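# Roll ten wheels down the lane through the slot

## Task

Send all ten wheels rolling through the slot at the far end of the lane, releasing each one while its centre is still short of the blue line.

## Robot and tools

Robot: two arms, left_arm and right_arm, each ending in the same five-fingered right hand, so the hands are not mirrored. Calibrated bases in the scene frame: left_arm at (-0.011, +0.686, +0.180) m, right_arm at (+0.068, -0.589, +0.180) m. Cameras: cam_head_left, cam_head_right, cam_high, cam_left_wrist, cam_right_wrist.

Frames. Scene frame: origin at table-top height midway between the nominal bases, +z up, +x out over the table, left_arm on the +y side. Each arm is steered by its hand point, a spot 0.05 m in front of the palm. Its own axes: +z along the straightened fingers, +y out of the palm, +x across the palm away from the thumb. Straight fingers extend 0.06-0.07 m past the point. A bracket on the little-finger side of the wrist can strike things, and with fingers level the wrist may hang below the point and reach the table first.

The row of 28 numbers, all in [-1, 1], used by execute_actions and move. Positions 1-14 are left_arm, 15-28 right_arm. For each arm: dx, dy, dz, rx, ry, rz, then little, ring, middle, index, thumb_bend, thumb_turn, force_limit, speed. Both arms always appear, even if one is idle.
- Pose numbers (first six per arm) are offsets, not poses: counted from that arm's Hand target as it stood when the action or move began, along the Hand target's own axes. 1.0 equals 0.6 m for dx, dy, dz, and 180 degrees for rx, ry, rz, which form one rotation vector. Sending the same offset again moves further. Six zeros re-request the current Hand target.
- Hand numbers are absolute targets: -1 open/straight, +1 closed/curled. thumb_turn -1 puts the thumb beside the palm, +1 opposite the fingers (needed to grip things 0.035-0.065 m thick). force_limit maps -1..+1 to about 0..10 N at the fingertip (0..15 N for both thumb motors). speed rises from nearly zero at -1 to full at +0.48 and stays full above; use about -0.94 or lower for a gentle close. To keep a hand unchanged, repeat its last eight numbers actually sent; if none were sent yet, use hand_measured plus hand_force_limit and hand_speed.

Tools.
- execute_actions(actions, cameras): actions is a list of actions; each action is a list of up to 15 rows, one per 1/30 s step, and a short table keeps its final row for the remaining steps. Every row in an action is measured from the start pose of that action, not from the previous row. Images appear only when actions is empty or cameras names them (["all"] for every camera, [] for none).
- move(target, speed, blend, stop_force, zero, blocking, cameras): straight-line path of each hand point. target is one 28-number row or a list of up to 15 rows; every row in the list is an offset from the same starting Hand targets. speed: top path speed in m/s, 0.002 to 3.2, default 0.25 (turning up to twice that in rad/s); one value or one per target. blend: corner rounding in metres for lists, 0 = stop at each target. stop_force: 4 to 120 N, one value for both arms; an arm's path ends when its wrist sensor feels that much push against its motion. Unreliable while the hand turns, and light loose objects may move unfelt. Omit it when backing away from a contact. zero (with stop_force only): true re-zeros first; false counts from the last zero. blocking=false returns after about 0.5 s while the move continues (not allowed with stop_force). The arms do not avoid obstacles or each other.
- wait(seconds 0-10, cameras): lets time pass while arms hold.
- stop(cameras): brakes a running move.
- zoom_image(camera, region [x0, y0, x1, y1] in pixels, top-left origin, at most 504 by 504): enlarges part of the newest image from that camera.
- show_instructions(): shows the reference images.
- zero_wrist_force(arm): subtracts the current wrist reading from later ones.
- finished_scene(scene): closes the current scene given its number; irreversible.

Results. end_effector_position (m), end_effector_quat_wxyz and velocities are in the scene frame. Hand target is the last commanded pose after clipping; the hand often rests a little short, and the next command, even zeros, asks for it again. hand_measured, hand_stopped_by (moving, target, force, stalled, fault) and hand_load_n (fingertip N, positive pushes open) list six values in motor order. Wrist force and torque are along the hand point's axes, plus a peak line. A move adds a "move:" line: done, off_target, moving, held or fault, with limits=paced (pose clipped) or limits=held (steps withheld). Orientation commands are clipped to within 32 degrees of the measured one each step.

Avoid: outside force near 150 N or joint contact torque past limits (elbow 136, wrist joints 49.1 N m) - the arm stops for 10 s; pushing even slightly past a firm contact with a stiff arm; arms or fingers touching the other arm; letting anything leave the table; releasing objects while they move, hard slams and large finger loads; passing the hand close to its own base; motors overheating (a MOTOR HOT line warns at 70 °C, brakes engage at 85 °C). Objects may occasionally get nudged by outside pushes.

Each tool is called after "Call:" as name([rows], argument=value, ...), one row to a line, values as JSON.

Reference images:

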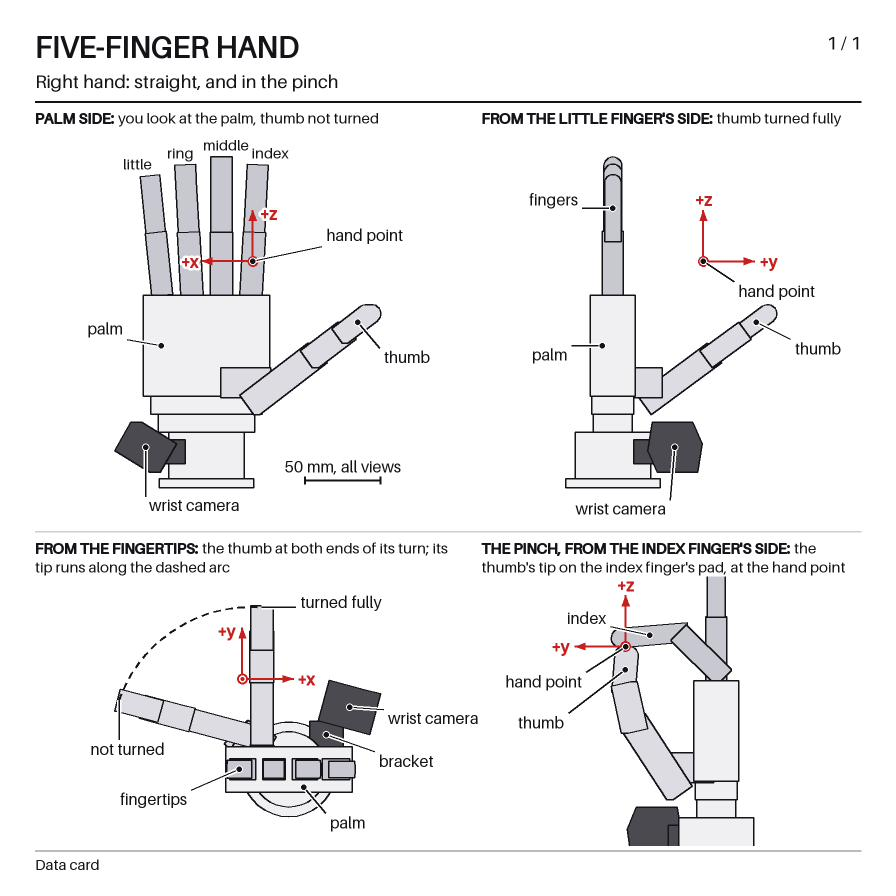

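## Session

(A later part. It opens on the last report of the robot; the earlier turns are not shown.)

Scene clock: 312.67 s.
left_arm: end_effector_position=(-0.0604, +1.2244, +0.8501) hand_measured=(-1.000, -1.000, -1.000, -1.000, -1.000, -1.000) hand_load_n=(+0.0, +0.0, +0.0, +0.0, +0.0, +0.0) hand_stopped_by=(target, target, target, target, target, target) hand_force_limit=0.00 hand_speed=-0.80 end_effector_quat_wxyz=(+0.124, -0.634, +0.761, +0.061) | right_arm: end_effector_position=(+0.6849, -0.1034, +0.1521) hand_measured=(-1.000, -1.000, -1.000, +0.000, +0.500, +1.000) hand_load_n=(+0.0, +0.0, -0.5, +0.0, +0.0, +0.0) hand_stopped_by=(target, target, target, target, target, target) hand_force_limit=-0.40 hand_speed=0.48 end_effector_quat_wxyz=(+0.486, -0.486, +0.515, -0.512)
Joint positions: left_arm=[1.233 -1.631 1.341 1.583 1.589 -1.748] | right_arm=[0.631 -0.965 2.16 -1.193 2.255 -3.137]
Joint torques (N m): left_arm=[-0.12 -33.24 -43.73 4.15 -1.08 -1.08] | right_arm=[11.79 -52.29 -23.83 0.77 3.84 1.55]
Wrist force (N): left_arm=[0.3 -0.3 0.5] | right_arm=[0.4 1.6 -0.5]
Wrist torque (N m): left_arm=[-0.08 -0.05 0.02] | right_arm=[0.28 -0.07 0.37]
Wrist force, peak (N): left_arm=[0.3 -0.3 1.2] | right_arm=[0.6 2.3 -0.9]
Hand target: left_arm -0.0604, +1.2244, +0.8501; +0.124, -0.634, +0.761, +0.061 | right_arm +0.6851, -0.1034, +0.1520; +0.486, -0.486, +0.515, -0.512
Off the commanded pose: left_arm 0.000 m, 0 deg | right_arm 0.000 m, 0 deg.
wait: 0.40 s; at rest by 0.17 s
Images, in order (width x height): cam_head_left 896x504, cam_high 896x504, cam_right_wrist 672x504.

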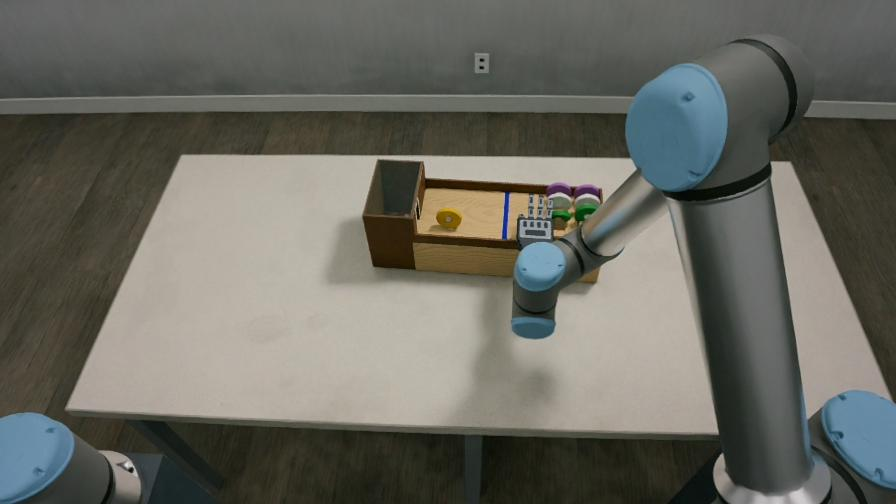

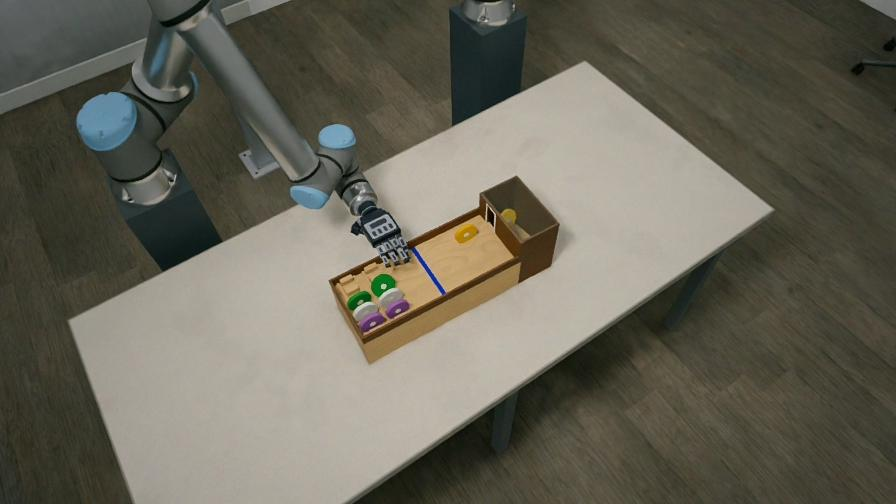

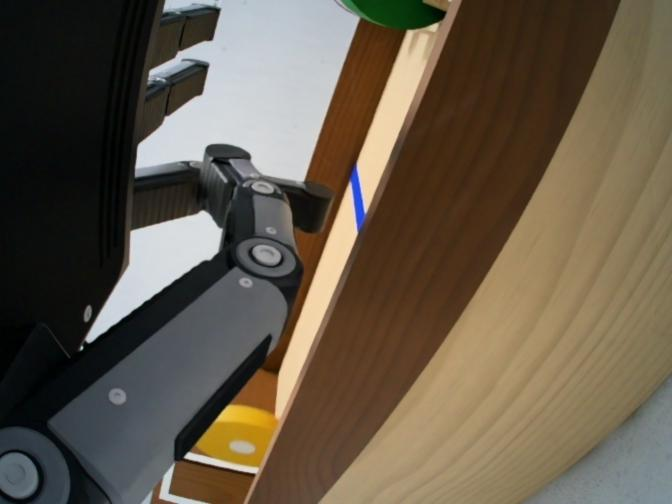

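Call:
wait(seconds=0.4, cameras=["cam_head_left", "cam_high", "cam_right_wrist"])

Scene clock: 313.33 s.
left_arm: end_effector_position=(-0.0604, +1.2244, +0.8501) hand_measured=(-1.000, -1.000, -1.000, -1.000, -1.000, -1.000) hand_load_n=(+0.5, +0.0, +0.0, +0.0, +0.0, +0.0) hand_stopped_by=(target, target, target, target, target, target) hand_force_limit=0.00 hand_speed=-0.80 end_effector_quat_wxyz=(+0.124, -0.634, +0.761, +0.061) | right_arm: end_effector_position=(+0.6849, -0.1034, +0.1521) hand_measured=(-1.000, -1.000, -1.000, +0.000, +0.500, +1.000) hand_load_n=(+0.0, +0.0, +0.0, +0.0, +0.0, +0.0) hand_stopped_by=(target, target, target, target, target, target) hand_force_limit=-0.40 hand_speed=0.48 end_effector_quat_wxyz=(+0.486, -0.486, +0.515, -0.512)
Joint positions: left_arm=[1.233 -1.631 1.341 1.583 1.589 -1.748] | right_arm=[0.631 -0.965 2.16 -1.193 2.255 -3.137]
Joint torques (N m): left_arm=[-2.85 -33.92 -43.66 4.17 -0.92 -1.14] | right_arm=[14.3 -61.72 -24.06 0.78 3.3 2.02]
Wrist force (N): left_arm=[0.1 -0.7 1.2] | right_arm=[0.6 1.7 -0.6]
Wrist torque (N m): left_arm=[-0.17 -0.05 0.00] | right_arm=[0.30 -0.11 0.39]
Wrist force, peak (N): left_arm=[0.1 -0.7 1.2] | right_arm=[0.6 2.1 -0.6]
Hand target: left_arm -0.0604, +1.2244, +0.8501; +0.124, -0.634, +0.761, +0.061 | right_arm +0.6851, -0.1034, +0.1520; +0.486, -0.486, +0.515, -0.512
Off the commanded pose: left_arm 0.000 m, 0 deg | right_arm 0.000 m, 0 deg.
wait: 0.40 s; at rest from the start
Images, in order (width x height): cam_head_left 896x504, cam_high 896x504, cam_right_wrist 672x504.

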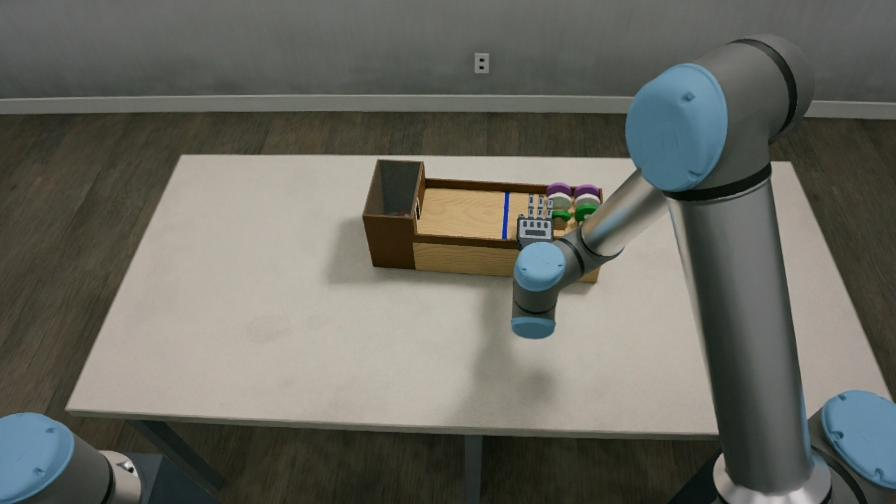

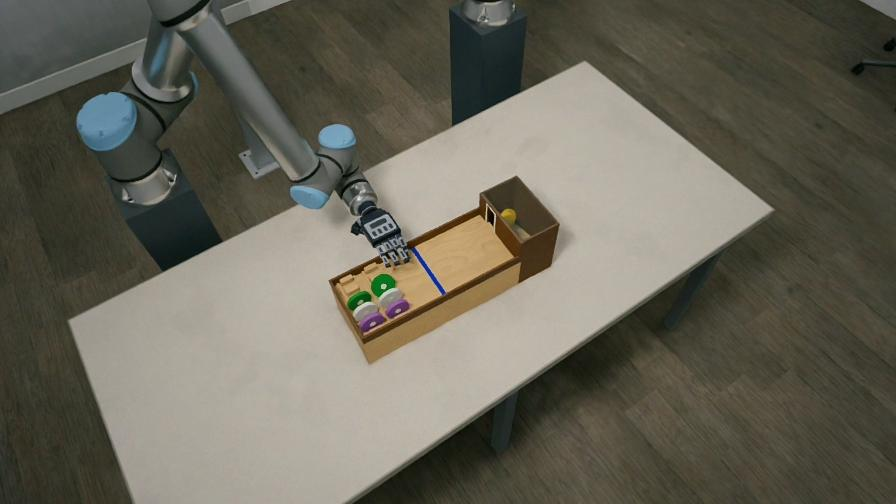

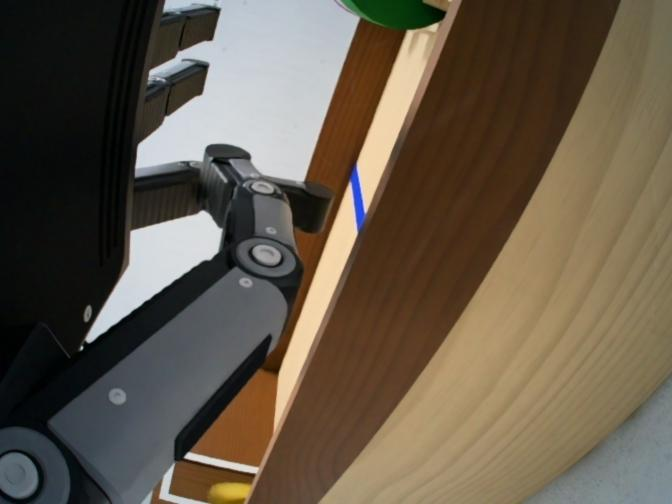

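Call:
zoom_image(camera="cam_high", region=[320, 250, 420, 350])

Call:
zoom_image(camera="cam_head_left", region=[530, 170, 620, 260])

Scaled by 5.040.

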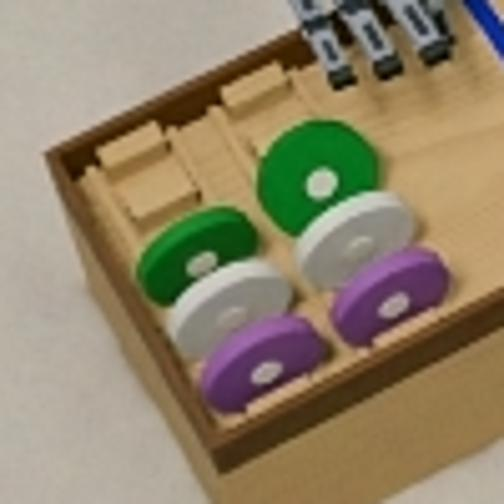

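Scaled by 5.600.

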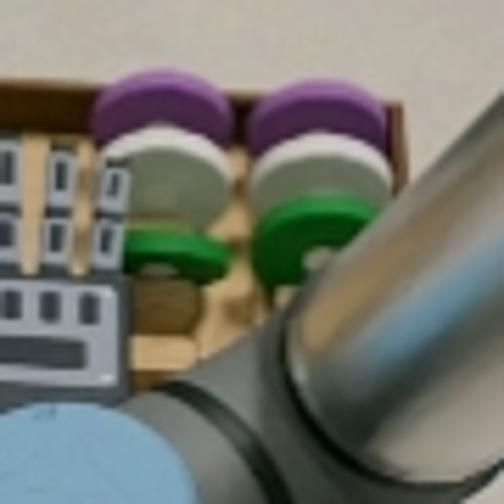

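Call:
move([
  [0,0,0,0,0,0,-1,-1,-1,-1,-1,-1,0,-0.8,0,-0.14,0,0,0,0,-1,-1,-0.08,-0.08,-0.17,1,-0.4,0.3],
  [0,0,0,0,0,0,-1,-1,-1,-1,-1,-1,0,-0.8,0.141,-0.14,0.0663,0,0,0,-1,-1,-0.08,-0.08,-0.17,1,-0.4,0.3],
], blend=[0.02,0], speed=0.4, cameras=["cam_right_wrist"])

Scene clock: 315.37 s.
left_arm: end_effector_position=(-0.0604, +1.2244, +0.8501) hand_measured=(-1.000, -1.000, -1.000, -1.000, -1.000, -1.000) hand_load_n=(+0.0, +0.0, +0.0, +0.0, +0.0, +0.0) hand_stopped_by=(target, target, target, target, target, target) hand_force_limit=0.00 hand_speed=-0.80 end_effector_quat_wxyz=(+0.124, -0.634, +0.761, +0.061) | right_arm: end_effector_position=(+0.7202, -0.1903, +0.2356) hand_measured=(-1.000, -1.000, -0.080, -0.080, -0.170, +1.000) hand_load_n=(-0.5, +0.0, +0.0, +0.0, +0.0, +0.0) hand_stopped_by=(target, target, target, target, target, target) hand_force_limit=-0.40 hand_speed=0.30 end_effector_quat_wxyz=(+0.486, -0.486, +0.515, -0.512)
Joint positions: left_arm=[1.233 -1.631 1.341 1.583 1.589 -1.748] | right_arm=[0.458 -1.156 2.24 -1.082 2.083 -3.137]
Joint torques (N m): left_arm=[-1.87 -34.25 -44.45 4.16 -1.04 -1.16] | right_arm=[-7.36 -68.36 -16.28 -4.88 -3.24 1.64]
Wrist force (N): left_arm=[0.0 -0.4 0.9] | right_arm=[0.2 1.8 -0.6]
Wrist torque (N m): left_arm=[-0.11 -0.01 -0.01] | right_arm=[0.33 -0.04 0.06]
Wrist force, peak (N): left_arm=[-0.1 -0.6 1.3] | right_arm=[0.3 3.7 -0.5]
Hand target: left_arm -0.0604, +1.2244, +0.8501; +0.124, -0.634, +0.761, +0.061 | right_arm +0.7203, -0.1903, +0.2357; +0.486, -0.486, +0.515, -0.512
Off the commanded pose: left_arm 0.000 m, 0 deg | right_arm 0.000 m, 0 deg.
move: done
Images, in order (width x height): cam_right_wrist 672x504.

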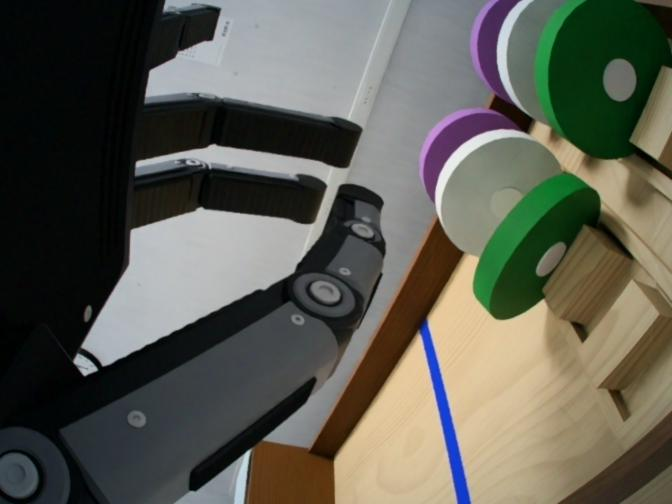

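Call:
zoom_image(camera="cam_right_wrist", region=[440, 150, 660, 350])

Scaled by 2.291 from the camera's 672x504 image, which has a finer 960x720 frame.

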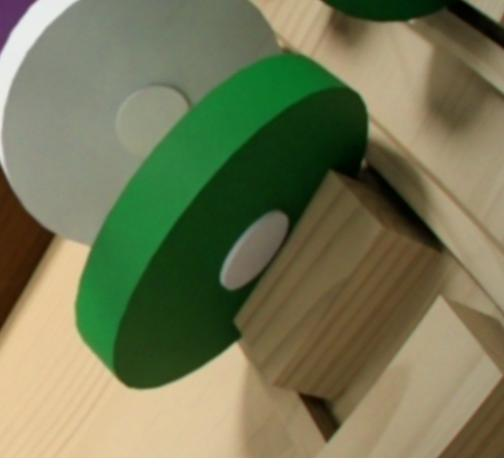

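Call:
move([
  [0,0,0,0,0,0,-1,-1,-1,-1,-1,-1,0,-0.8,0.0099,0.05,-0.0043,0,0,0,-1,-1,-0.12,-0.12,-0.25,1,-0.4,0.3],
  [0,0,0,0,0,0,-1,-1,-1,-1,-1,-1,0,-0.8,0.0099,0.126,-0.0043,0,0,0,-1,-1,-0.12,-0.12,-0.25,1,-0.4,0.3],
], speed=[0.15,0.03], stop_force=4, cameras=["cam_right_wrist"])

Scene clock: 324.70 s.
left_arm: end_effector_position=(-0.0604, +1.2244, +0.8501) hand_measured=(-1.000, -1.000, -1.000, -1.000, -1.000, -1.000) hand_load_n=(+0.5, +0.0, +0.0, +0.0, +0.0, +0.0) hand_stopped_by=(target, target, target, target, target, target) hand_force_limit=0.00 hand_speed=-0.80 end_effector_quat_wxyz=(+0.124, -0.634, +0.761, +0.061) | right_arm: end_effector_position=(+0.7172, -0.1958, +0.1600) hand_measured=(-1.000, -1.000, -0.120, -0.120, -0.250, +1.000) hand_load_n=(+0.0, +0.0, -0.5, +0.0, +0.0, +0.0) hand_stopped_by=(target, target, target, target, target, target) hand_force_limit=-0.40 hand_speed=0.30 end_effector_quat_wxyz=(+0.486, -0.486, +0.515, -0.512)
Joint positions: left_arm=[1.233 -1.631 1.341 1.583 1.589 -1.748] | right_arm=[0.451 -1.016 2.257 -1.239 2.076 -3.137]
Joint torques (N m): left_arm=[-0.2 -34.13 -44.86 4.06 -1.02 -0.96] | right_arm=[14.34 -49.85 -22.48 -4.61 3.91 -2.61]
Wrist force (N): left_arm=[-0.2 -0.8 0.5] | right_arm=[0.4 1.8 -0.5]
Wrist torque (N m): left_arm=[-0.15 0.01 -0.02] | right_arm=[0.31 -0.07 0.16]
Wrist force, peak (N): left_arm=[0.3 -0.7 1.3] | right_arm=[0.6 2.8 -0.7]
Hand target: left_arm -0.0604, +1.2244, +0.8501; +0.124, -0.634, +0.761, +0.061 | right_arm +0.7172, -0.1958, +0.1600; +0.486, -0.486, +0.515, -0.512
Off the commanded pose: left_arm 0.000 m, 0 deg | right_arm 0.000 m, 0 deg.
move: done
Images, in order (width x height): cam_right_wrist 672x504.

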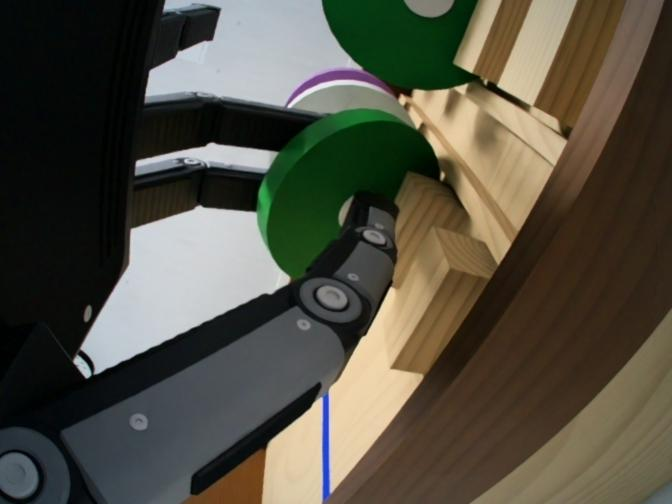

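Call:
move(target=[0,0,0,0,0,0,-1,-1,-1,-1,-1,-1,0,-0.8,0,0.0,0.0233,0,0,0,-1,-1,-0.12,-0.12,-0.25,1,-0.4,0.3], speed=0.03, stop_force=5, cameras=["cam_right_wrist"])

Scene clock: 326.60 s.
left_arm: end_effector_position=(-0.0604, +1.2244, +0.8501) hand_measured=(-1.000, -1.000, -1.000, -1.000, -1.000, -1.000) hand_load_n=(+0.0, +0.0, +0.0, +0.0, +0.0, +0.0) hand_stopped_by=(target, target, target, target, target, target) hand_force_limit=0.00 hand_speed=-0.80 end_effector_quat_wxyz=(+0.124, -0.634, +0.761, +0.061) | right_arm: end_effector_position=(+0.7312, -0.1966, +0.1600) hand_measured=(-1.000, -1.000, -0.120, -0.120, -0.250, +1.000) hand_load_n=(+0.0, +0.0, -0.5, +0.0, +0.5, +0.0) hand_stopped_by=(target, target, target, target, target, target) hand_force_limit=-0.40 hand_speed=0.30 end_effector_quat_wxyz=(+0.486, -0.486, +0.515, -0.512)
Joint positions: left_arm=[1.233 -1.631 1.341 1.583 1.589 -1.748] | right_arm=[0.438 -1.009 2.239 -1.227 2.063 -3.137]
Joint torques (N m): left_arm=[-2 -33.17 -44.15 4.02 -0.89 -1.47] | right_arm=[-4.52 -49.95 -22.17 0.19 -3.2 -1.47]
Wrist force (N): left_arm=[0.4 -0.1 1.0] | right_arm=[0.2 1.8 -0.6]
Wrist torque (N m): left_arm=[-0.07 -0.10 0.03] | right_arm=[0.34 -0.04 0.16]
Wrist force, peak (N): left_arm=[0.1 -1.0 0.9] | right_arm=[0.5 2.5 -0.6]
Hand target: left_arm -0.0604, +1.2244, +0.8501; +0.124, -0.634, +0.761, +0.061 | right_arm +0.7312, -0.1966, +0.1600; +0.486, -0.486, +0.515, -0.512
Off the commanded pose: left_arm 0.000 m, 0 deg | right_arm 0.000 m, 0 deg.
move: done
Images, in order (width x height): cam_right_wrist 672x504.

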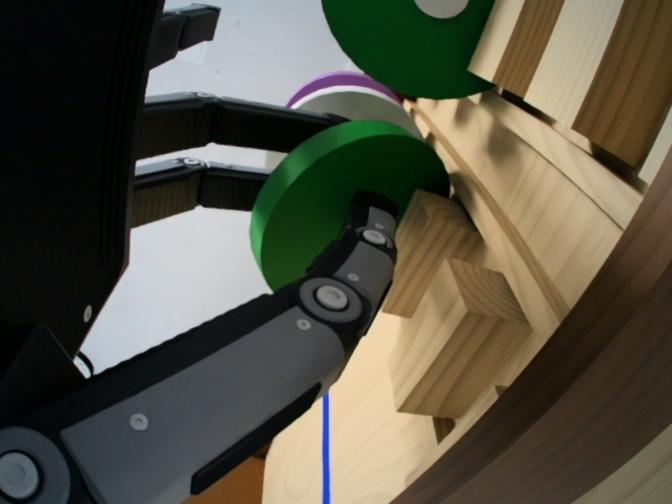

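Call:
move(target=[0,0,0,0,0,0,-1,-1,-1,-1,-1,-1,0,-0.8,0,0.0,0.009,0,0,0,-1,-1,-0.12,-0.12,-0.25,1,-0.4,0.3], speed=0.03, stop_force=5, cameras=["cam_right_wrist"])

Scene clock: 328.17 s.
left_arm: end_effector_position=(-0.0604, +1.2244, +0.8501) hand_measured=(-1.000, -1.000, -1.000, -1.000, -1.000, -1.000) hand_load_n=(+0.0, +0.0, +0.0, +0.0, +0.0, +0.0) hand_stopped_by=(target, target, target, target, target, target) hand_force_limit=0.00 hand_speed=-0.80 end_effector_quat_wxyz=(+0.124, -0.634, +0.761, +0.061) | right_arm: end_effector_position=(+0.7366, -0.1969, +0.1600) hand_measured=(-1.000, -1.000, -0.120, -0.120, -0.250, +1.000) hand_load_n=(-0.5, +0.0, +0.0, +0.0, +0.0, +0.5) hand_stopped_by=(target, target, target, target, target, target) hand_force_limit=-0.40 hand_speed=0.30 end_effector_quat_wxyz=(+0.486, -0.486, +0.515, -0.512)
Joint positions: left_arm=[1.233 -1.631 1.341 1.583 1.589 -1.748] | right_arm=[0.433 -1.006 2.231 -1.223 2.058 -3.137]
Joint torques (N m): left_arm=[-0.29 -34.11 -43.78 4.08 -1.23 -1.03] | right_arm=[-6.4 -52.38 -22.32 0.46 -3.68 -1.7]
Wrist force (N): left_arm=[0.1 -0.5 0.5] | right_arm=[0.6 1.9 -0.8]
Wrist torque (N m): left_arm=[-0.11 -0.03 0.00] | right_arm=[0.35 -0.09 0.19]
Wrist force, peak (N): left_arm=[0.5 -0.4 1.1] | right_arm=[0.4 2.3 -0.6]
Hand target: left_arm -0.0604, +1.2244, +0.8501; +0.124, -0.634, +0.761, +0.061 | right_arm +0.7366, -0.1969, +0.1600; +0.486, -0.486, +0.515, -0.512
Off the commanded pose: left_arm 0.000 m, 0 deg | right_arm 0.000 m, 0 deg.
move: done
Images, in order (width x height): cam_right_wrist 672x504.

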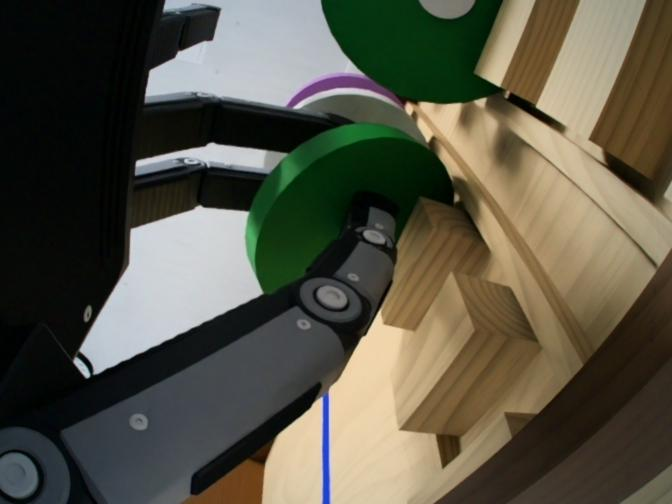

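Call:
move(target=[0,0,0,0,0,0,-1,-1,-1,-1,-1,-1,0,-0.8,0,0,0,0,0,0,-1,-1,-0.12,-0.12,-0.08,1,-0.4,-0.9], cameras=["cam_right_wrist"])

Scene clock: 329.93 s.
left_arm: end_effector_position=(-0.0604, +1.2244, +0.8501) hand_measured=(-1.000, -1.000, -1.000, -1.000, -1.000, -1.000) hand_load_n=(+0.0, +0.0, +0.0, +0.0, +0.0, +0.0) hand_stopped_by=(target, target, target, target, target, target) hand_force_limit=0.00 hand_speed=-0.80 end_effector_quat_wxyz=(+0.124, -0.634, +0.761, +0.061) | right_arm: end_effector_position=(+0.7366, -0.1969, +0.1600) hand_measured=(-1.000, -1.000, -0.120, -0.120, -0.080, +1.000) hand_load_n=(+0.0, +0.0, -0.5, +0.0, +0.5, +0.0) hand_stopped_by=(target, target, target, target, target, target) hand_force_limit=-0.40 hand_speed=-0.90 end_effector_quat_wxyz=(+0.486, -0.486, +0.515, -0.512)
Joint positions: left_arm=[1.233 -1.631 1.341 1.583 1.589 -1.748] | right_arm=[0.433 -1.006 2.231 -1.223 2.058 -3.137]
Joint torques (N m): left_arm=[-1.7 -34.07 -44.44 4.16 -0.88 -1.12] | right_arm=[-7.34 -50.12 -22.56 0.09 -2.86 -2.19]
Wrist force (N): left_arm=[-0.3 -0.1 0.5] | right_arm=[0.5 1.6 -0.6]
Wrist torque (N m): left_arm=[-0.03 0.03 -0.01] | right_arm=[0.30 -0.09 0.18]
Wrist force, peak (N): left_arm=[0.3 -0.8 0.9] | right_arm=[0.3 2.2 -0.8]
Hand target: left_arm -0.0604, +1.2244, +0.8501; +0.124, -0.634, +0.761, +0.061 | right_arm +0.7366, -0.1969, +0.1600; +0.486, -0.486, +0.515, -0.512
Off the commanded pose: left_arm 0.000 m, 0 deg | right_arm 0.000 m, 0 deg.
move: done
Images, in order (width x height): cam_right_wrist 672x504.

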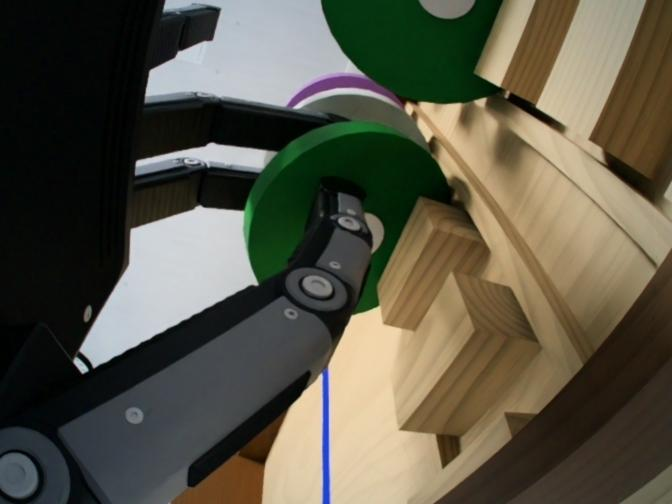

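Call:
move(target=[0,0,0,0,0,0,-1,-1,-1,-1,-1,-1,0,-0.8,0,0,0,0,0,0,-1,-1,-0.12,-0.12,0.1,1,-0.4,-0.92], cameras=["cam_right_wrist"])

Scene clock: 332.10 s.
left_arm: end_effector_position=(-0.0604, +1.2244, +0.8501) hand_measured=(-1.000, -1.000, -1.000, -1.000, -1.000, -1.000) hand_load_n=(+0.0, +0.0, +0.0, +0.0, +0.0, +0.0) hand_stopped_by=(target, target, target, target, target, target) hand_force_limit=0.00 hand_speed=-0.80 end_effector_quat_wxyz=(+0.124, -0.634, +0.761, +0.061) | right_arm: end_effector_position=(+0.7366, -0.1969, +0.1600) hand_measured=(-1.000, -1.000, -0.120, -0.120, +0.100, +1.000) hand_load_n=(+0.0, +0.0, +0.0, +0.0, +0.0, +0.0) hand_stopped_by=(target, target, target, target, target, target) hand_force_limit=-0.40 hand_speed=-0.92 end_effector_quat_wxyz=(+0.486, -0.486, +0.515, -0.512)
Joint positions: left_arm=[1.233 -1.631 1.341 1.583 1.589 -1.748] | right_arm=[0.433 -1.006 2.231 -1.223 2.058 -3.137]
Joint torques (N m): left_arm=[-0.91 -33.09 -44.04 4.21 -1.08 -1.07] | right_arm=[-6.33 -51.31 -22.38 -0.79 -3.01 -2.18]
Wrist force (N): left_arm=[-0.1 -0.8 0.7] | right_arm=[0.7 2.0 -0.6]
Wrist torque (N m): left_arm=[-0.16 -0.01 -0.01] | right_arm=[0.35 -0.11 0.21]
Wrist force, peak (N): left_arm=[0.0 -0.9 1.1] | right_arm=[0.7 2.4 -0.4]
Hand target: left_arm -0.0604, +1.2244, +0.8501; +0.124, -0.634, +0.761, +0.061 | right_arm +0.7366, -0.1969, +0.1600; +0.486, -0.486, +0.515, -0.512
Off the commanded pose: left_arm 0.000 m, 0 deg | right_arm 0.000 m, 0 deg.
move: done
Images, in order (width x height): cam_right_wrist 672x504.

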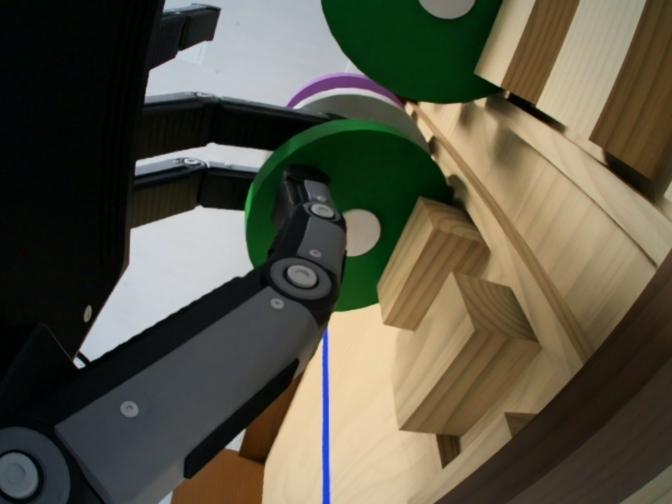

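Call:
move(target=[0,0,0,0,0,0,-1,-1,-1,-1,-1,-1,0,-0.8,0,0,0,0,0,0,-1,-1,0.35,0.35,0.1,1,-0.4,-0.92], cameras=["cam_right_wrist"])

Scene clock: 333.57 s.
left_arm: end_effector_position=(-0.0604, +1.2244, +0.8501) hand_measured=(-1.000, -1.000, -1.000, -1.000, -1.000, -1.000) hand_load_n=(+0.0, +0.0, +0.0, +0.0, +0.0, +0.0) hand_stopped_by=(target, target, target, target, target, target) hand_force_limit=0.00 hand_speed=-0.80 end_effector_quat_wxyz=(+0.124, -0.634, +0.761, +0.061) | right_arm: end_effector_position=(+0.7366, -0.1969, +0.1600) hand_measured=(-1.000, -1.000, +0.028, +0.028, +0.100, +1.000) hand_load_n=(+0.0, +0.0, +4.0, +5.0, -2.0, +1.0) hand_stopped_by=(target, target, force, force, target, target) hand_force_limit=-0.40 hand_speed=-0.92 end_effector_quat_wxyz=(+0.486, -0.486, +0.515, -0.512)
Joint positions: left_arm=[1.233 -1.631 1.341 1.583 1.589 -1.748] | right_arm=[0.433 -1.006 2.231 -1.223 2.058 -3.137]
Joint torques (N m): left_arm=[0.78 -34.88 -43.73 4.24 -0.89 -1.28] | right_arm=[-9.26 -52.6 -19.69 0.01 -3.36 -2.32]
Wrist force (N): left_arm=[0.1 -0.1 0.6] | right_arm=[0.4 -0.3 0.0]
Wrist torque (N m): left_arm=[-0.05 -0.03 0.01] | right_arm=[0.38 -0.06 0.17]
Wrist force, peak (N): left_arm=[0.1 -0.5 1.1] | right_arm=[0.6 2.3 -0.7]
Hand target: left_arm -0.0604, +1.2244, +0.8501; +0.124, -0.634, +0.761, +0.061 | right_arm +0.7366, -0.1969, +0.1600; +0.486, -0.486, +0.515, -0.512
Off the commanded pose: left_arm 0.000 m, 0 deg | right_arm 0.000 m, 0 deg.
move: done
Images, in order (width x height): cam_right_wrist 672x504.

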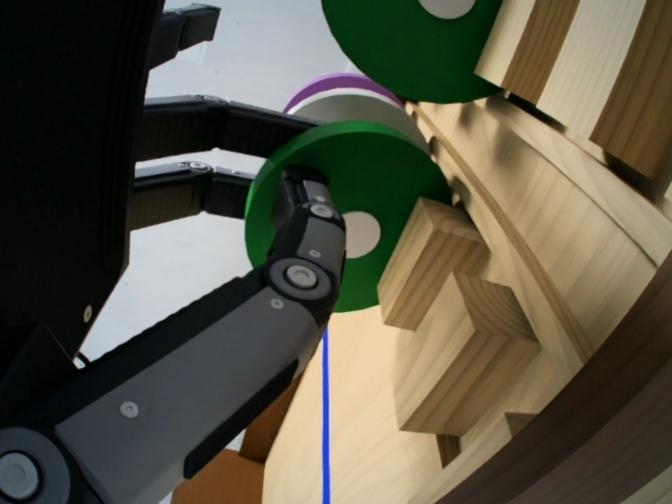

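Call:
move(target=[0,0,0,0,0,0,-1,-1,-1,-1,-1,-1,0,-0.8,0,0,0,0,0,0,-1,-1,0.35,0.35,0.3,1,-0.4,-0.93])

Call:
move(target=[0,0,0,0,0,0,-1,-1,-1,-1,-1,-1,0,-0.8,0,-0.03,0,0,0,0,-1,-1,0.35,0.35,0.3,1,-0.4,-0.93], speed=0.05, cameras=["cam_right_wrist"])

Scene clock: 334.43 s.
left_arm: end_effector_position=(-0.0604, +1.2244, +0.8501) hand_measured=(-1.000, -1.000, -1.000, -1.000, -1.000, -1.000) hand_load_n=(+0.0, +0.0, +0.0, +0.0, +0.0, +0.0) hand_stopped_by=(target, target, target, target, target, target) hand_force_limit=0.00 hand_speed=-0.80 end_effector_quat_wxyz=(+0.124, -0.634, +0.761, +0.061) | right_arm: end_effector_position=(+0.7366, -0.1969, +0.1600) hand_measured=(-1.000, -1.000, +0.028, +0.028, +0.114, +1.000) hand_load_n=(+0.0, +0.0, +5.0, +4.5, +4.5, +1.0) hand_stopped_by=(target, target, force, force, force, target) hand_force_limit=-0.40 hand_speed=-0.93 end_effector_quat_wxyz=(+0.486, -0.486, +0.515, -0.512)
Joint positions: left_arm=[1.233 -1.631 1.341 1.583 1.589 -1.748] | right_arm=[0.433 -1.006 2.231 -1.223 2.058 -3.137]
Joint torques (N m): left_arm=[-2.69 -33.41 -44.3 4.35 -1.07 -1.31] | right_arm=[-6.34 -53.04 -15.22 -0.26 -2.94 -2.62]
Wrist force (N): left_arm=[0.1 -0.2 0.4] | right_arm=[0.3 1.1 -0.3]
Wrist torque (N m): left_arm=[-0.05 -0.02 0.01] | right_arm=[0.36 -0.06 0.18]
Wrist force, peak (N): left_arm=[-0.1 -0.5 1.3] | right_arm=[0.4 1.4 -0.1]
Hand target: left_arm -0.0604, +1.2244, +0.8501; +0.124, -0.634, +0.761, +0.061 | right_arm +0.7366, -0.1969, +0.1600; +0.486, -0.486, +0.515, -0.512
Off the commanded pose: left_arm 0.000 m, 0 deg | right_arm 0.000 m, 0 deg.
move: done

Scene clock: 335.30 s.
left_arm: end_effector_position=(-0.0604, +1.2244, +0.8501) hand_measured=(-1.000, -1.000, -1.000, -1.000, -1.000, -1.000) hand_load_n=(+0.0, -0.5, +0.0, +0.0, +0.0, +0.0) hand_stopped_by=(target, target, target, target, target, target) hand_force_limit=0.00 hand_speed=-0.80 end_effector_quat_wxyz=(+0.124, -0.634, +0.761, +0.061) | right_arm: end_effector_position=(+0.7366, -0.1970, +0.1779) hand_measured=(-1.000, -1.000, +0.028, +0.028, +0.114, +1.000) hand_load_n=(+0.0, +0.0, +5.5, +4.0, +4.5, +0.5) hand_stopped_by=(target, target, force, force, force, target) hand_force_limit=-0.40 hand_speed=-0.93 end_effector_quat_wxyz=(+0.486, -0.486, +0.515, -0.512)
Joint positions: left_arm=[1.233 -1.631 1.341 1.583 1.589 -1.748] | right_arm=[0.432 -1.041 2.232 -1.189 2.058 -3.137]
Joint torques (N m): left_arm=[-3.42 -33.7 -44.34 4.29 -1.22 -0.89] | right_arm=[-4.65 -75.12 -12.11 0.03 -2.95 -0.67]
Wrist force (N): left_arm=[-0.2 -0.6 0.4] | right_arm=[0.5 1.9 -0.6]
Wrist torque (N m): left_arm=[-0.11 0.02 -0.02] | right_arm=[0.31 -0.09 0.21]
Wrist force, peak (N): left_arm=[0.2 -1.2 1.0] | right_arm=[0.8 2.3 -0.8]
Hand target: left_arm -0.0604, +1.2244, +0.8501; +0.124, -0.634, +0.761, +0.061 | right_arm +0.7366, -0.1970, +0.1780; +0.486, -0.486, +0.515, -0.512
Off the commanded pose: left_arm 0.000 m, 0 deg | right_arm 0.000 m, 0 deg.
move: done
Images, in order (width x height): cam_right_wrist 672x504.

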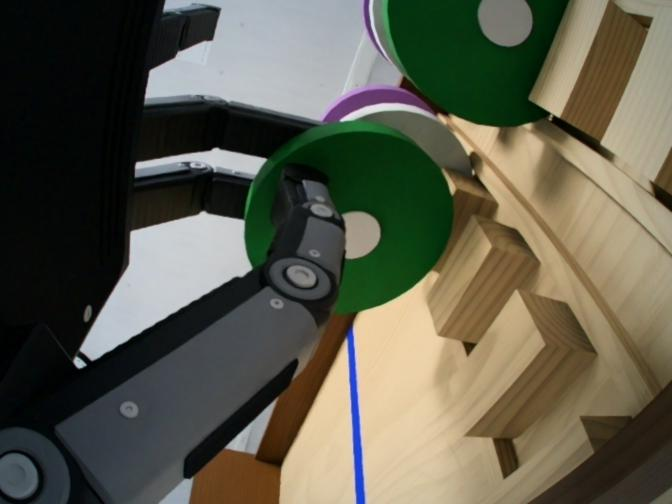

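Call:
move([
  [0,0,0,0,0,0,-1,-1,-1,-1,-1,-1,0,-0.8,0,-0.055,0,0,0,0,-1,-1,0.35,0.35,0.3,1,-0.4,-0.93],
  [0,0,0,0,0,0,-1,-1,-1,-1,-1,-1,0,-0.8,-0.1426,-0.055,-0.0762,0,0,0,-1,-1,0.35,0.35,0.3,1,-0.4,-0.93],
  [0,0,0,0,0,0,-1,-1,-1,-1,-1,-1,0,-0.8,-0.1426,0.008,-0.0762,0,0,0,-1,-1,0.35,0.35,0.3,1,-0.4,-0.93],
], blend=[0.01,0.01,0], speed=[0.2,0.3,0.12], cameras=["cam_right_wrist"])

Call:
move(target=[0,0,0,0,0,0,-1,-1,-1,-1,-1,-1,0,-0.8,0,0.03,0,0,0,0,-1,-1,0.35,0.35,0.3,1,-0.4,-0.93], speed=0.012, stop_force=4, cameras=["cam_right_wrist"])

Scene clock: 337.77 s.
left_arm: end_effector_position=(-0.0604, +1.2244, +0.8501) hand_measured=(-1.000, -1.000, -1.000, -1.000, -1.000, -1.000) hand_load_n=(+0.0, -0.5, +0.0, +0.0, +0.0, +0.0) hand_stopped_by=(target, target, target, target, target, target) hand_force_limit=0.00 hand_speed=-0.80 end_effector_quat_wxyz=(+0.124, -0.634, +0.761, +0.061) | right_arm: end_effector_position=(+0.6957, -0.1090, +0.1737) hand_measured=(-1.000, -1.000, +0.028, +0.028, +0.114, +1.000) hand_load_n=(+0.0, +0.0, +5.5, +4.0, +4.0, +1.0) hand_stopped_by=(target, target, force, force, force, target) hand_force_limit=-0.40 hand_speed=-0.93 end_effector_quat_wxyz=(+0.486, -0.486, +0.515, -0.512)
Joint positions: left_arm=[1.233 -1.631 1.341 1.583 1.589 -1.748] | right_arm=[0.611 -1.002 2.157 -1.152 2.237 -3.137]
Joint torques (N m): left_arm=[-1.03 -33.42 -43.65 4.4 -0.85 -1.19] | right_arm=[11.63 -54.66 -24.25 -3.89 3.55 -2.75]
Wrist force (N): left_arm=[-0.2 0.0 1.1] | right_arm=[0.5 2.2 -0.3]
Wrist torque (N m): left_arm=[-0.06 -0.01 0.00] | right_arm=[0.32 -0.09 0.17]
Wrist force, peak (N): left_arm=[0.1 -0.8 1.1] | right_arm=[0.2 3.5 -0.3]
Hand target: left_arm -0.0604, +1.2244, +0.8501; +0.124, -0.634, +0.761, +0.061 | right_arm +0.6957, -0.1090, +0.1736; +0.486, -0.486, +0.515, -0.512
Off the commanded pose: left_arm 0.000 m, 0 deg | right_arm 0.000 m, 0 deg.
move: done
Images, in order (width x height): cam_right_wrist 672x504.

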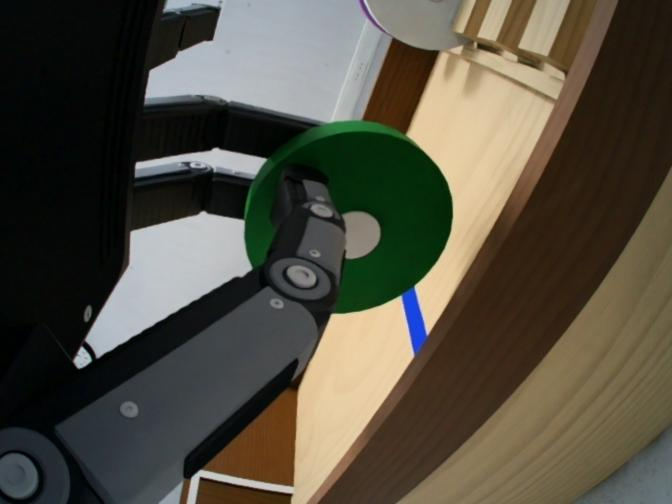

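Scene clock: 340.00 s.
left_arm: end_effector_position=(-0.0604, +1.2244, +0.8501) hand_measured=(-1.000, -1.000, -1.000, -1.000, -1.000, -1.000) hand_load_n=(+0.0, +0.0, +0.0, +0.0, +0.0, +0.0) hand_stopped_by=(target, target, target, target, target, target) hand_force_limit=0.00 hand_speed=-0.80 end_effector_quat_wxyz=(+0.124, -0.634, +0.761, +0.061) | right_arm: end_effector_position=(+0.6956, -0.1090, +0.1601) hand_measured=(-1.000, -1.000, +0.028, +0.028, +0.114, +1.000) hand_load_n=(+0.0, +0.0, +5.5, +4.5, +3.0, +0.5) hand_stopped_by=(target, target, force, force, force, target) hand_force_limit=-0.40 hand_speed=-0.93 end_effector_quat_wxyz=(+0.486, -0.486, +0.515, -0.512)
Joint positions: left_arm=[1.233 -1.631 1.341 1.583 1.589 -1.748] | right_arm=[0.612 -0.977 2.156 -1.176 2.237 -3.137]
Joint torques (N m): left_arm=[-0.5 -33.09 -43.74 4.37 -1.08 -1.09] | right_arm=[8.89 -80.63 -12.51 0.17 -0.11 -2.31]
Wrist force (N): left_arm=[0.2 -0.4 0.3] | right_arm=[0.4 2.5 -0.7]
Wrist torque (N m): left_arm=[-0.08 -0.05 0.01] | right_arm=[0.38 -0.07 0.19]
Wrist force, peak (N): left_arm=[0.4 -0.9 0.8] | right_arm=[2.3 -7.6 -0.6]
Hand target: left_arm -0.0604, +1.2244, +0.8501; +0.124, -0.634, +0.761, +0.061 | right_arm +0.6956, -0.1090, +0.1601; +0.486, -0.486, +0.515, -0.512 (not the last commanded pose)
Off the commanded pose: left_arm 0.000 m, 0 deg | right_arm 0.004 m, 0 deg.
move: contact (right_arm)
Images, in order (width x height): cam_right_wrist 672x504.

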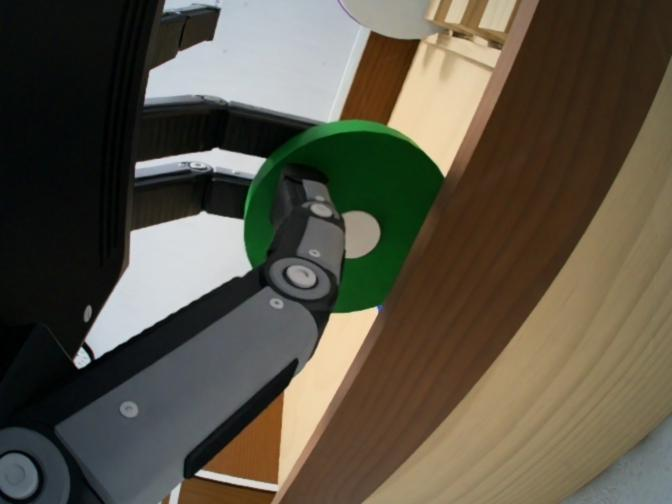

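Call:
move(target=[0,0,0,0,0,0,-1,-1,-1,-1,-1,-1,0,-0.8,0,0,0,0,0,0,-1,-1,-0.08,-0.08,-0.13,1,-0.4,-0.88])

Call:
move(target=[0,0,0,0,0,0,-1,-1,-1,-1,-1,-1,0,-0.8,0,-0.099,0,0,0,0,-1,-1,-0.08,-0.08,-0.13,1,-0.4,-0.88], speed=0.25, cameras=["cam_right_wrist"])

Scene clock: 342.23 s.
left_arm: end_effector_position=(-0.0604, +1.2244, +0.8501) hand_measured=(-1.000, -1.000, -1.000, -1.000, -1.000, -1.000) hand_load_n=(+0.0, +0.0, +0.0, +0.0, +0.0, +0.0) hand_stopped_by=(target, target, target, target, target, target) hand_force_limit=0.00 hand_speed=-0.80 end_effector_quat_wxyz=(+0.124, -0.634, +0.761, +0.061) | right_arm: end_effector_position=(+0.6956, -0.1090, +0.1601) hand_measured=(-1.000, -1.000, -0.080, -0.080, -0.130, +1.000) hand_load_n=(+0.0, +0.0, +0.0, +0.0, +0.0, +0.0) hand_stopped_by=(target, target, target, target, target, target) hand_force_limit=-0.40 hand_speed=-0.88 end_effector_quat_wxyz=(+0.486, -0.486, +0.515, -0.512)
Joint positions: left_arm=[1.233 -1.631 1.341 1.583 1.589 -1.748] | right_arm=[0.612 -0.978 2.156 -1.176 2.237 -3.137]
Joint torques (N m): left_arm=[0.06 -34.08 -44.18 3.97 -0.76 -1.35] | right_arm=[1.91 -75.96 -12.41 0.23 -2.2 -1.89]
Wrist force (N): left_arm=[0.2 -0.2 0.7] | right_arm=[0.5 2.1 -0.3]
Wrist torque (N m): left_arm=[-0.07 -0.05 0.02] | right_arm=[0.33 -0.10 0.19]
Wrist force, peak (N): left_arm=[-0.4 -0.9 0.9] | right_arm=[0.7 2.4 -0.6]
Hand target: left_arm -0.0604, +1.2244, +0.8501; +0.124, -0.634, +0.761, +0.061 | right_arm +0.6956, -0.1090, +0.1601; +0.486, -0.486, +0.515, -0.512
Off the commanded pose: left_arm 0.000 m, 0 deg | right_arm 0.000 m, 0 deg.
move: done

Scene clock: 343.17 s.
left_arm: end_effector_position=(-0.0604, +1.2244, +0.8501) hand_measured=(-1.000, -1.000, -1.000, -1.000, -1.000, -1.000) hand_load_n=(+0.0, +0.0, +0.0, +0.0, +0.0, +0.0) hand_stopped_by=(target, target, target, target, target, target) hand_force_limit=0.00 hand_speed=-0.80 end_effector_quat_wxyz=(+0.124, -0.634, +0.761, +0.061) | right_arm: end_effector_position=(+0.6958, -0.1092, +0.2194) hand_measured=(-1.000, -1.000, -0.080, -0.080, -0.130, +1.000) hand_load_n=(+0.0, -0.5, +0.0, +0.0, +0.0, +0.0) hand_stopped_by=(target, target, target, target, target, target) hand_force_limit=-0.40 hand_speed=-0.88 end_effector_quat_wxyz=(+0.486, -0.486, +0.515, -0.512)
Joint positions: left_arm=[1.233 -1.631 1.341 1.583 1.589 -1.748] | right_arm=[0.611 -1.082 2.154 -1.069 2.236 -3.137]
Joint torques (N m): left_arm=[-0.61 -33.88 -44 4.38 -0.84 -1.37] | right_arm=[-9.6 -72.12 -28.6 1.04 -3.59 1.42]
Wrist force (N): left_arm=[0.5 -0.5 0.2] | right_arm=[0.4 2.0 -0.7]
Wrist torque (N m): left_arm=[-0.08 -0.08 0.02] | right_arm=[0.35 -0.07 0.16]
Wrist force, peak (N): left_arm=[-0.1 -0.4 1.0] | right_arm=[0.7 2.9 -0.4]
Hand target: left_arm -0.0604, +1.2244, +0.8501; +0.124, -0.634, +0.761, +0.061 | right_arm +0.6958, -0.1092, +0.2195; +0.486, -0.486, +0.515, -0.512
Off the commanded pose: left_arm 0.000 m, 0 deg | right_arm 0.000 m, 0 deg.
move: done
Images, in order (width x height): cam_right_wrist 672x504.

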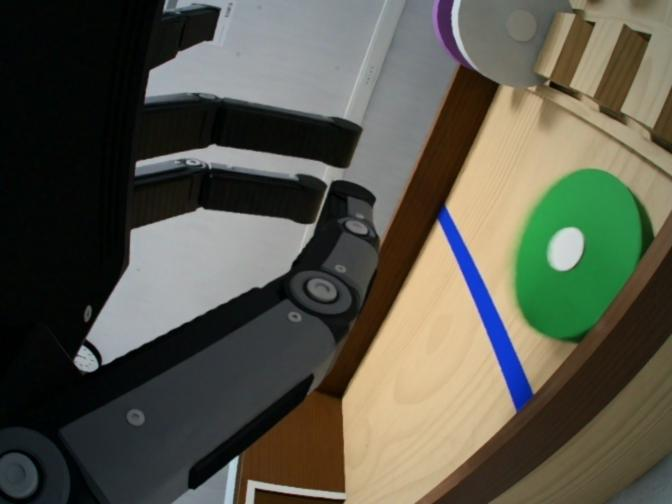

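Call:
wait(seconds=0.1, cameras=["cam_right_wrist", "cam_head_left", "cam_high"])

Scene clock: 343.40 s.
left_arm: end_effector_position=(-0.0604, +1.2244, +0.8501) hand_measured=(-1.000, -1.000, -1.000, -1.000, -1.000, -1.000) hand_load_n=(+0.0, +0.0, +0.0, +0.0, +0.0, +0.0) hand_stopped_by=(target, target, target, target, target, target) hand_force_limit=0.00 hand_speed=-0.80 end_effector_quat_wxyz=(+0.124, -0.634, +0.761, +0.061) | right_arm: end_effector_position=(+0.6958, -0.1092, +0.2195) hand_measured=(-1.000, -1.000, -0.080, -0.080, -0.130, +1.000) hand_load_n=(+0.0, +0.0, +0.0, +0.0, +0.0, +0.0) hand_stopped_by=(target, target, target, target, target, target) hand_force_limit=-0.40 hand_speed=-0.88 end_effector_quat_wxyz=(+0.486, -0.486, +0.515, -0.512)
Joint positions: left_arm=[1.233 -1.631 1.341 1.583 1.589 -1.748] | right_arm=[0.611 -1.082 2.154 -1.069 2.236 -3.137]
Joint torques (N m): left_arm=[-1.05 -32.97 -44.09 4.47 -1.21 -1.38] | right_arm=[-7.59 -73.02 -28.55 0.34 -3.1 1.7]
Wrist force (N): left_arm=[0.0 -0.3 0.9] | right_arm=[0.4 2.0 -0.8]
Wrist torque (N m): left_arm=[-0.10 -0.03 0.01] | right_arm=[0.35 -0.06 0.15]
Wrist force, peak (N): left_arm=[-0.3 -0.3 1.2] | right_arm=[0.5 2.0 -0.6]
Hand target: left_arm -0.0604, +1.2244, +0.8501; +0.124, -0.634, +0.761, +0.061 | right_arm +0.6958, -0.1092, +0.2195; +0.486, -0.486, +0.515, -0.512
Off the commanded pose: left_arm 0.000 m, 0 deg | right_arm 0.000 m, 0 deg.
wait: 0.10 s; at rest by 0.03 s
Images, in order (width x height): cam_head_left 896x504, cam_high 896x504, cam_right_wrist 672x504.

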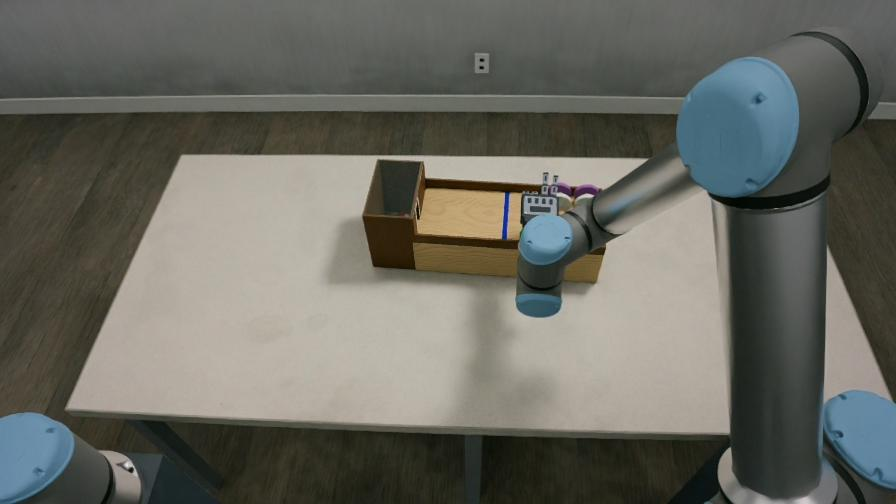

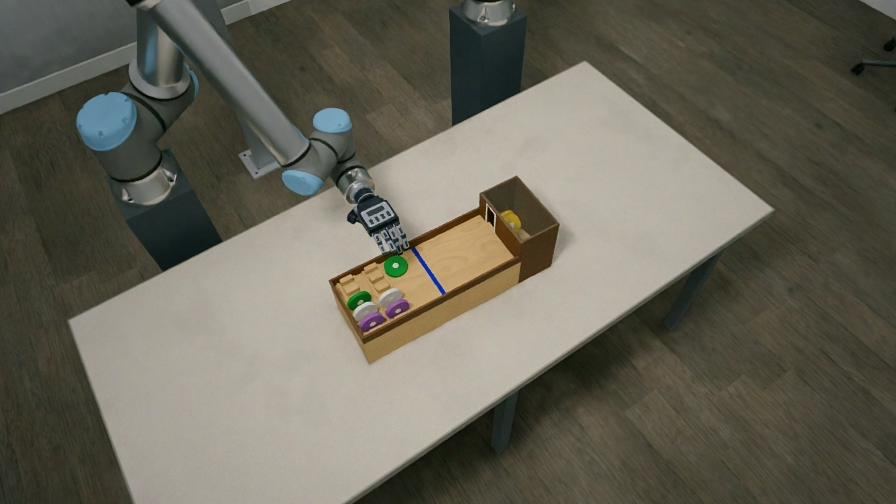

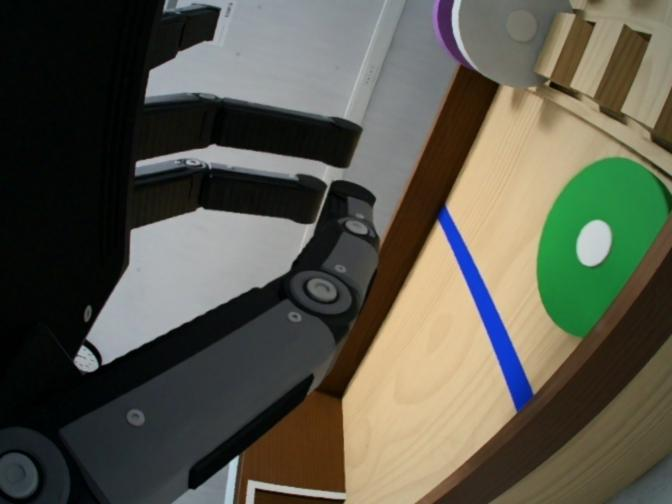

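Call:
wait(seconds=0.8, cameras=["cam_right_wrist"])

Call:
zoom_image(camera="cam_right_wrist", region=[420, 0, 672, 360])

Scene clock: 344.53 s.
left_arm: end_effector_position=(-0.0604, +1.2244, +0.8501) hand_measured=(-1.000, -1.000, -1.000, -1.000, -1.000, -1.000) hand_load_n=(+0.0, +0.0, +0.0, +0.0, -0.5, +0.0) hand_stopped_by=(target, target, target, target, target, target) hand_force_limit=0.00 hand_speed=-0.80 end_effector_quat_wxyz=(+0.124, -0.634, +0.761, +0.061) | right_arm: end_effector_position=(+0.6958, -0.1092, +0.2195) hand_measured=(-1.000, -1.000, -0.080, -0.080, -0.130, +1.000) hand_load_n=(+0.0, -0.5, -0.5, +0.0, +0.5, +0.0) hand_stopped_by=(target, target, target, target, target, target) hand_force_limit=-0.40 hand_speed=-0.88 end_effector_quat_wxyz=(+0.486, -0.486, +0.515, -0.512)
Joint positions: left_arm=[1.233 -1.631 1.341 1.583 1.589 -1.748] | right_arm=[0.611 -1.082 2.154 -1.069 2.236 -3.137]
Joint torques (N m): left_arm=[-1.51 -33.85 -44.29 4.28 -1.18 -1.56] | right_arm=[-6.16 -76.02 -29.6 1.01 -3.35 1.66]
Wrist force (N): left_arm=[0.0 -1.1 0.6] | right_arm=[0.1 1.8 -0.7]
Wrist torque (N m): left_arm=[-0.20 -0.01 -0.03] | right_arm=[0.33 -0.02 0.12]
Wrist force, peak (N): left_arm=[-0.2 -0.1 1.3] | right_arm=[0.6 2.1 -0.9]
Hand target: left_arm -0.0604, +1.2244, +0.8501; +0.124, -0.634, +0.761, +0.061 | right_arm +0.6958, -0.1092, +0.2195; +0.486, -0.486, +0.515, -0.512
Off the commanded pose: left_arm 0.000 m, 0 deg | right_arm 0.000 m, 0 deg.
wait: 0.80 s; at rest from the start
Images, in order (width x height): cam_right_wrist 672x504.

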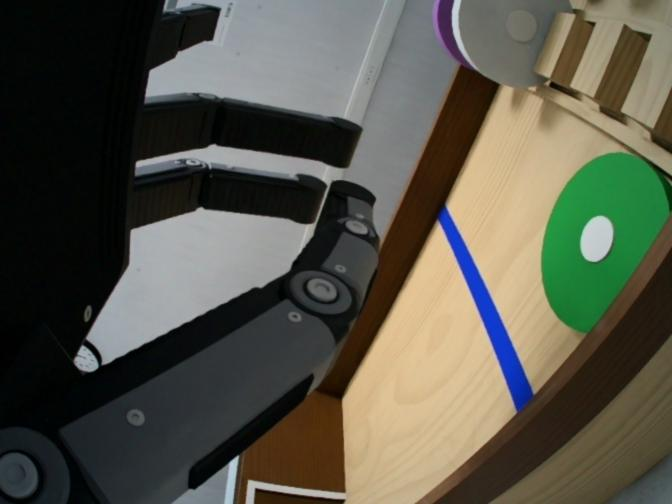

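Scaled by 1.400 from the camera's 672x504 image, which has a finer 960x720 frame.

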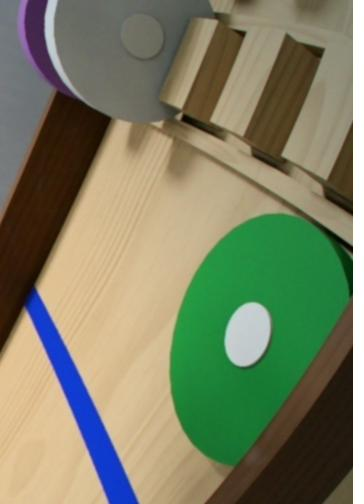

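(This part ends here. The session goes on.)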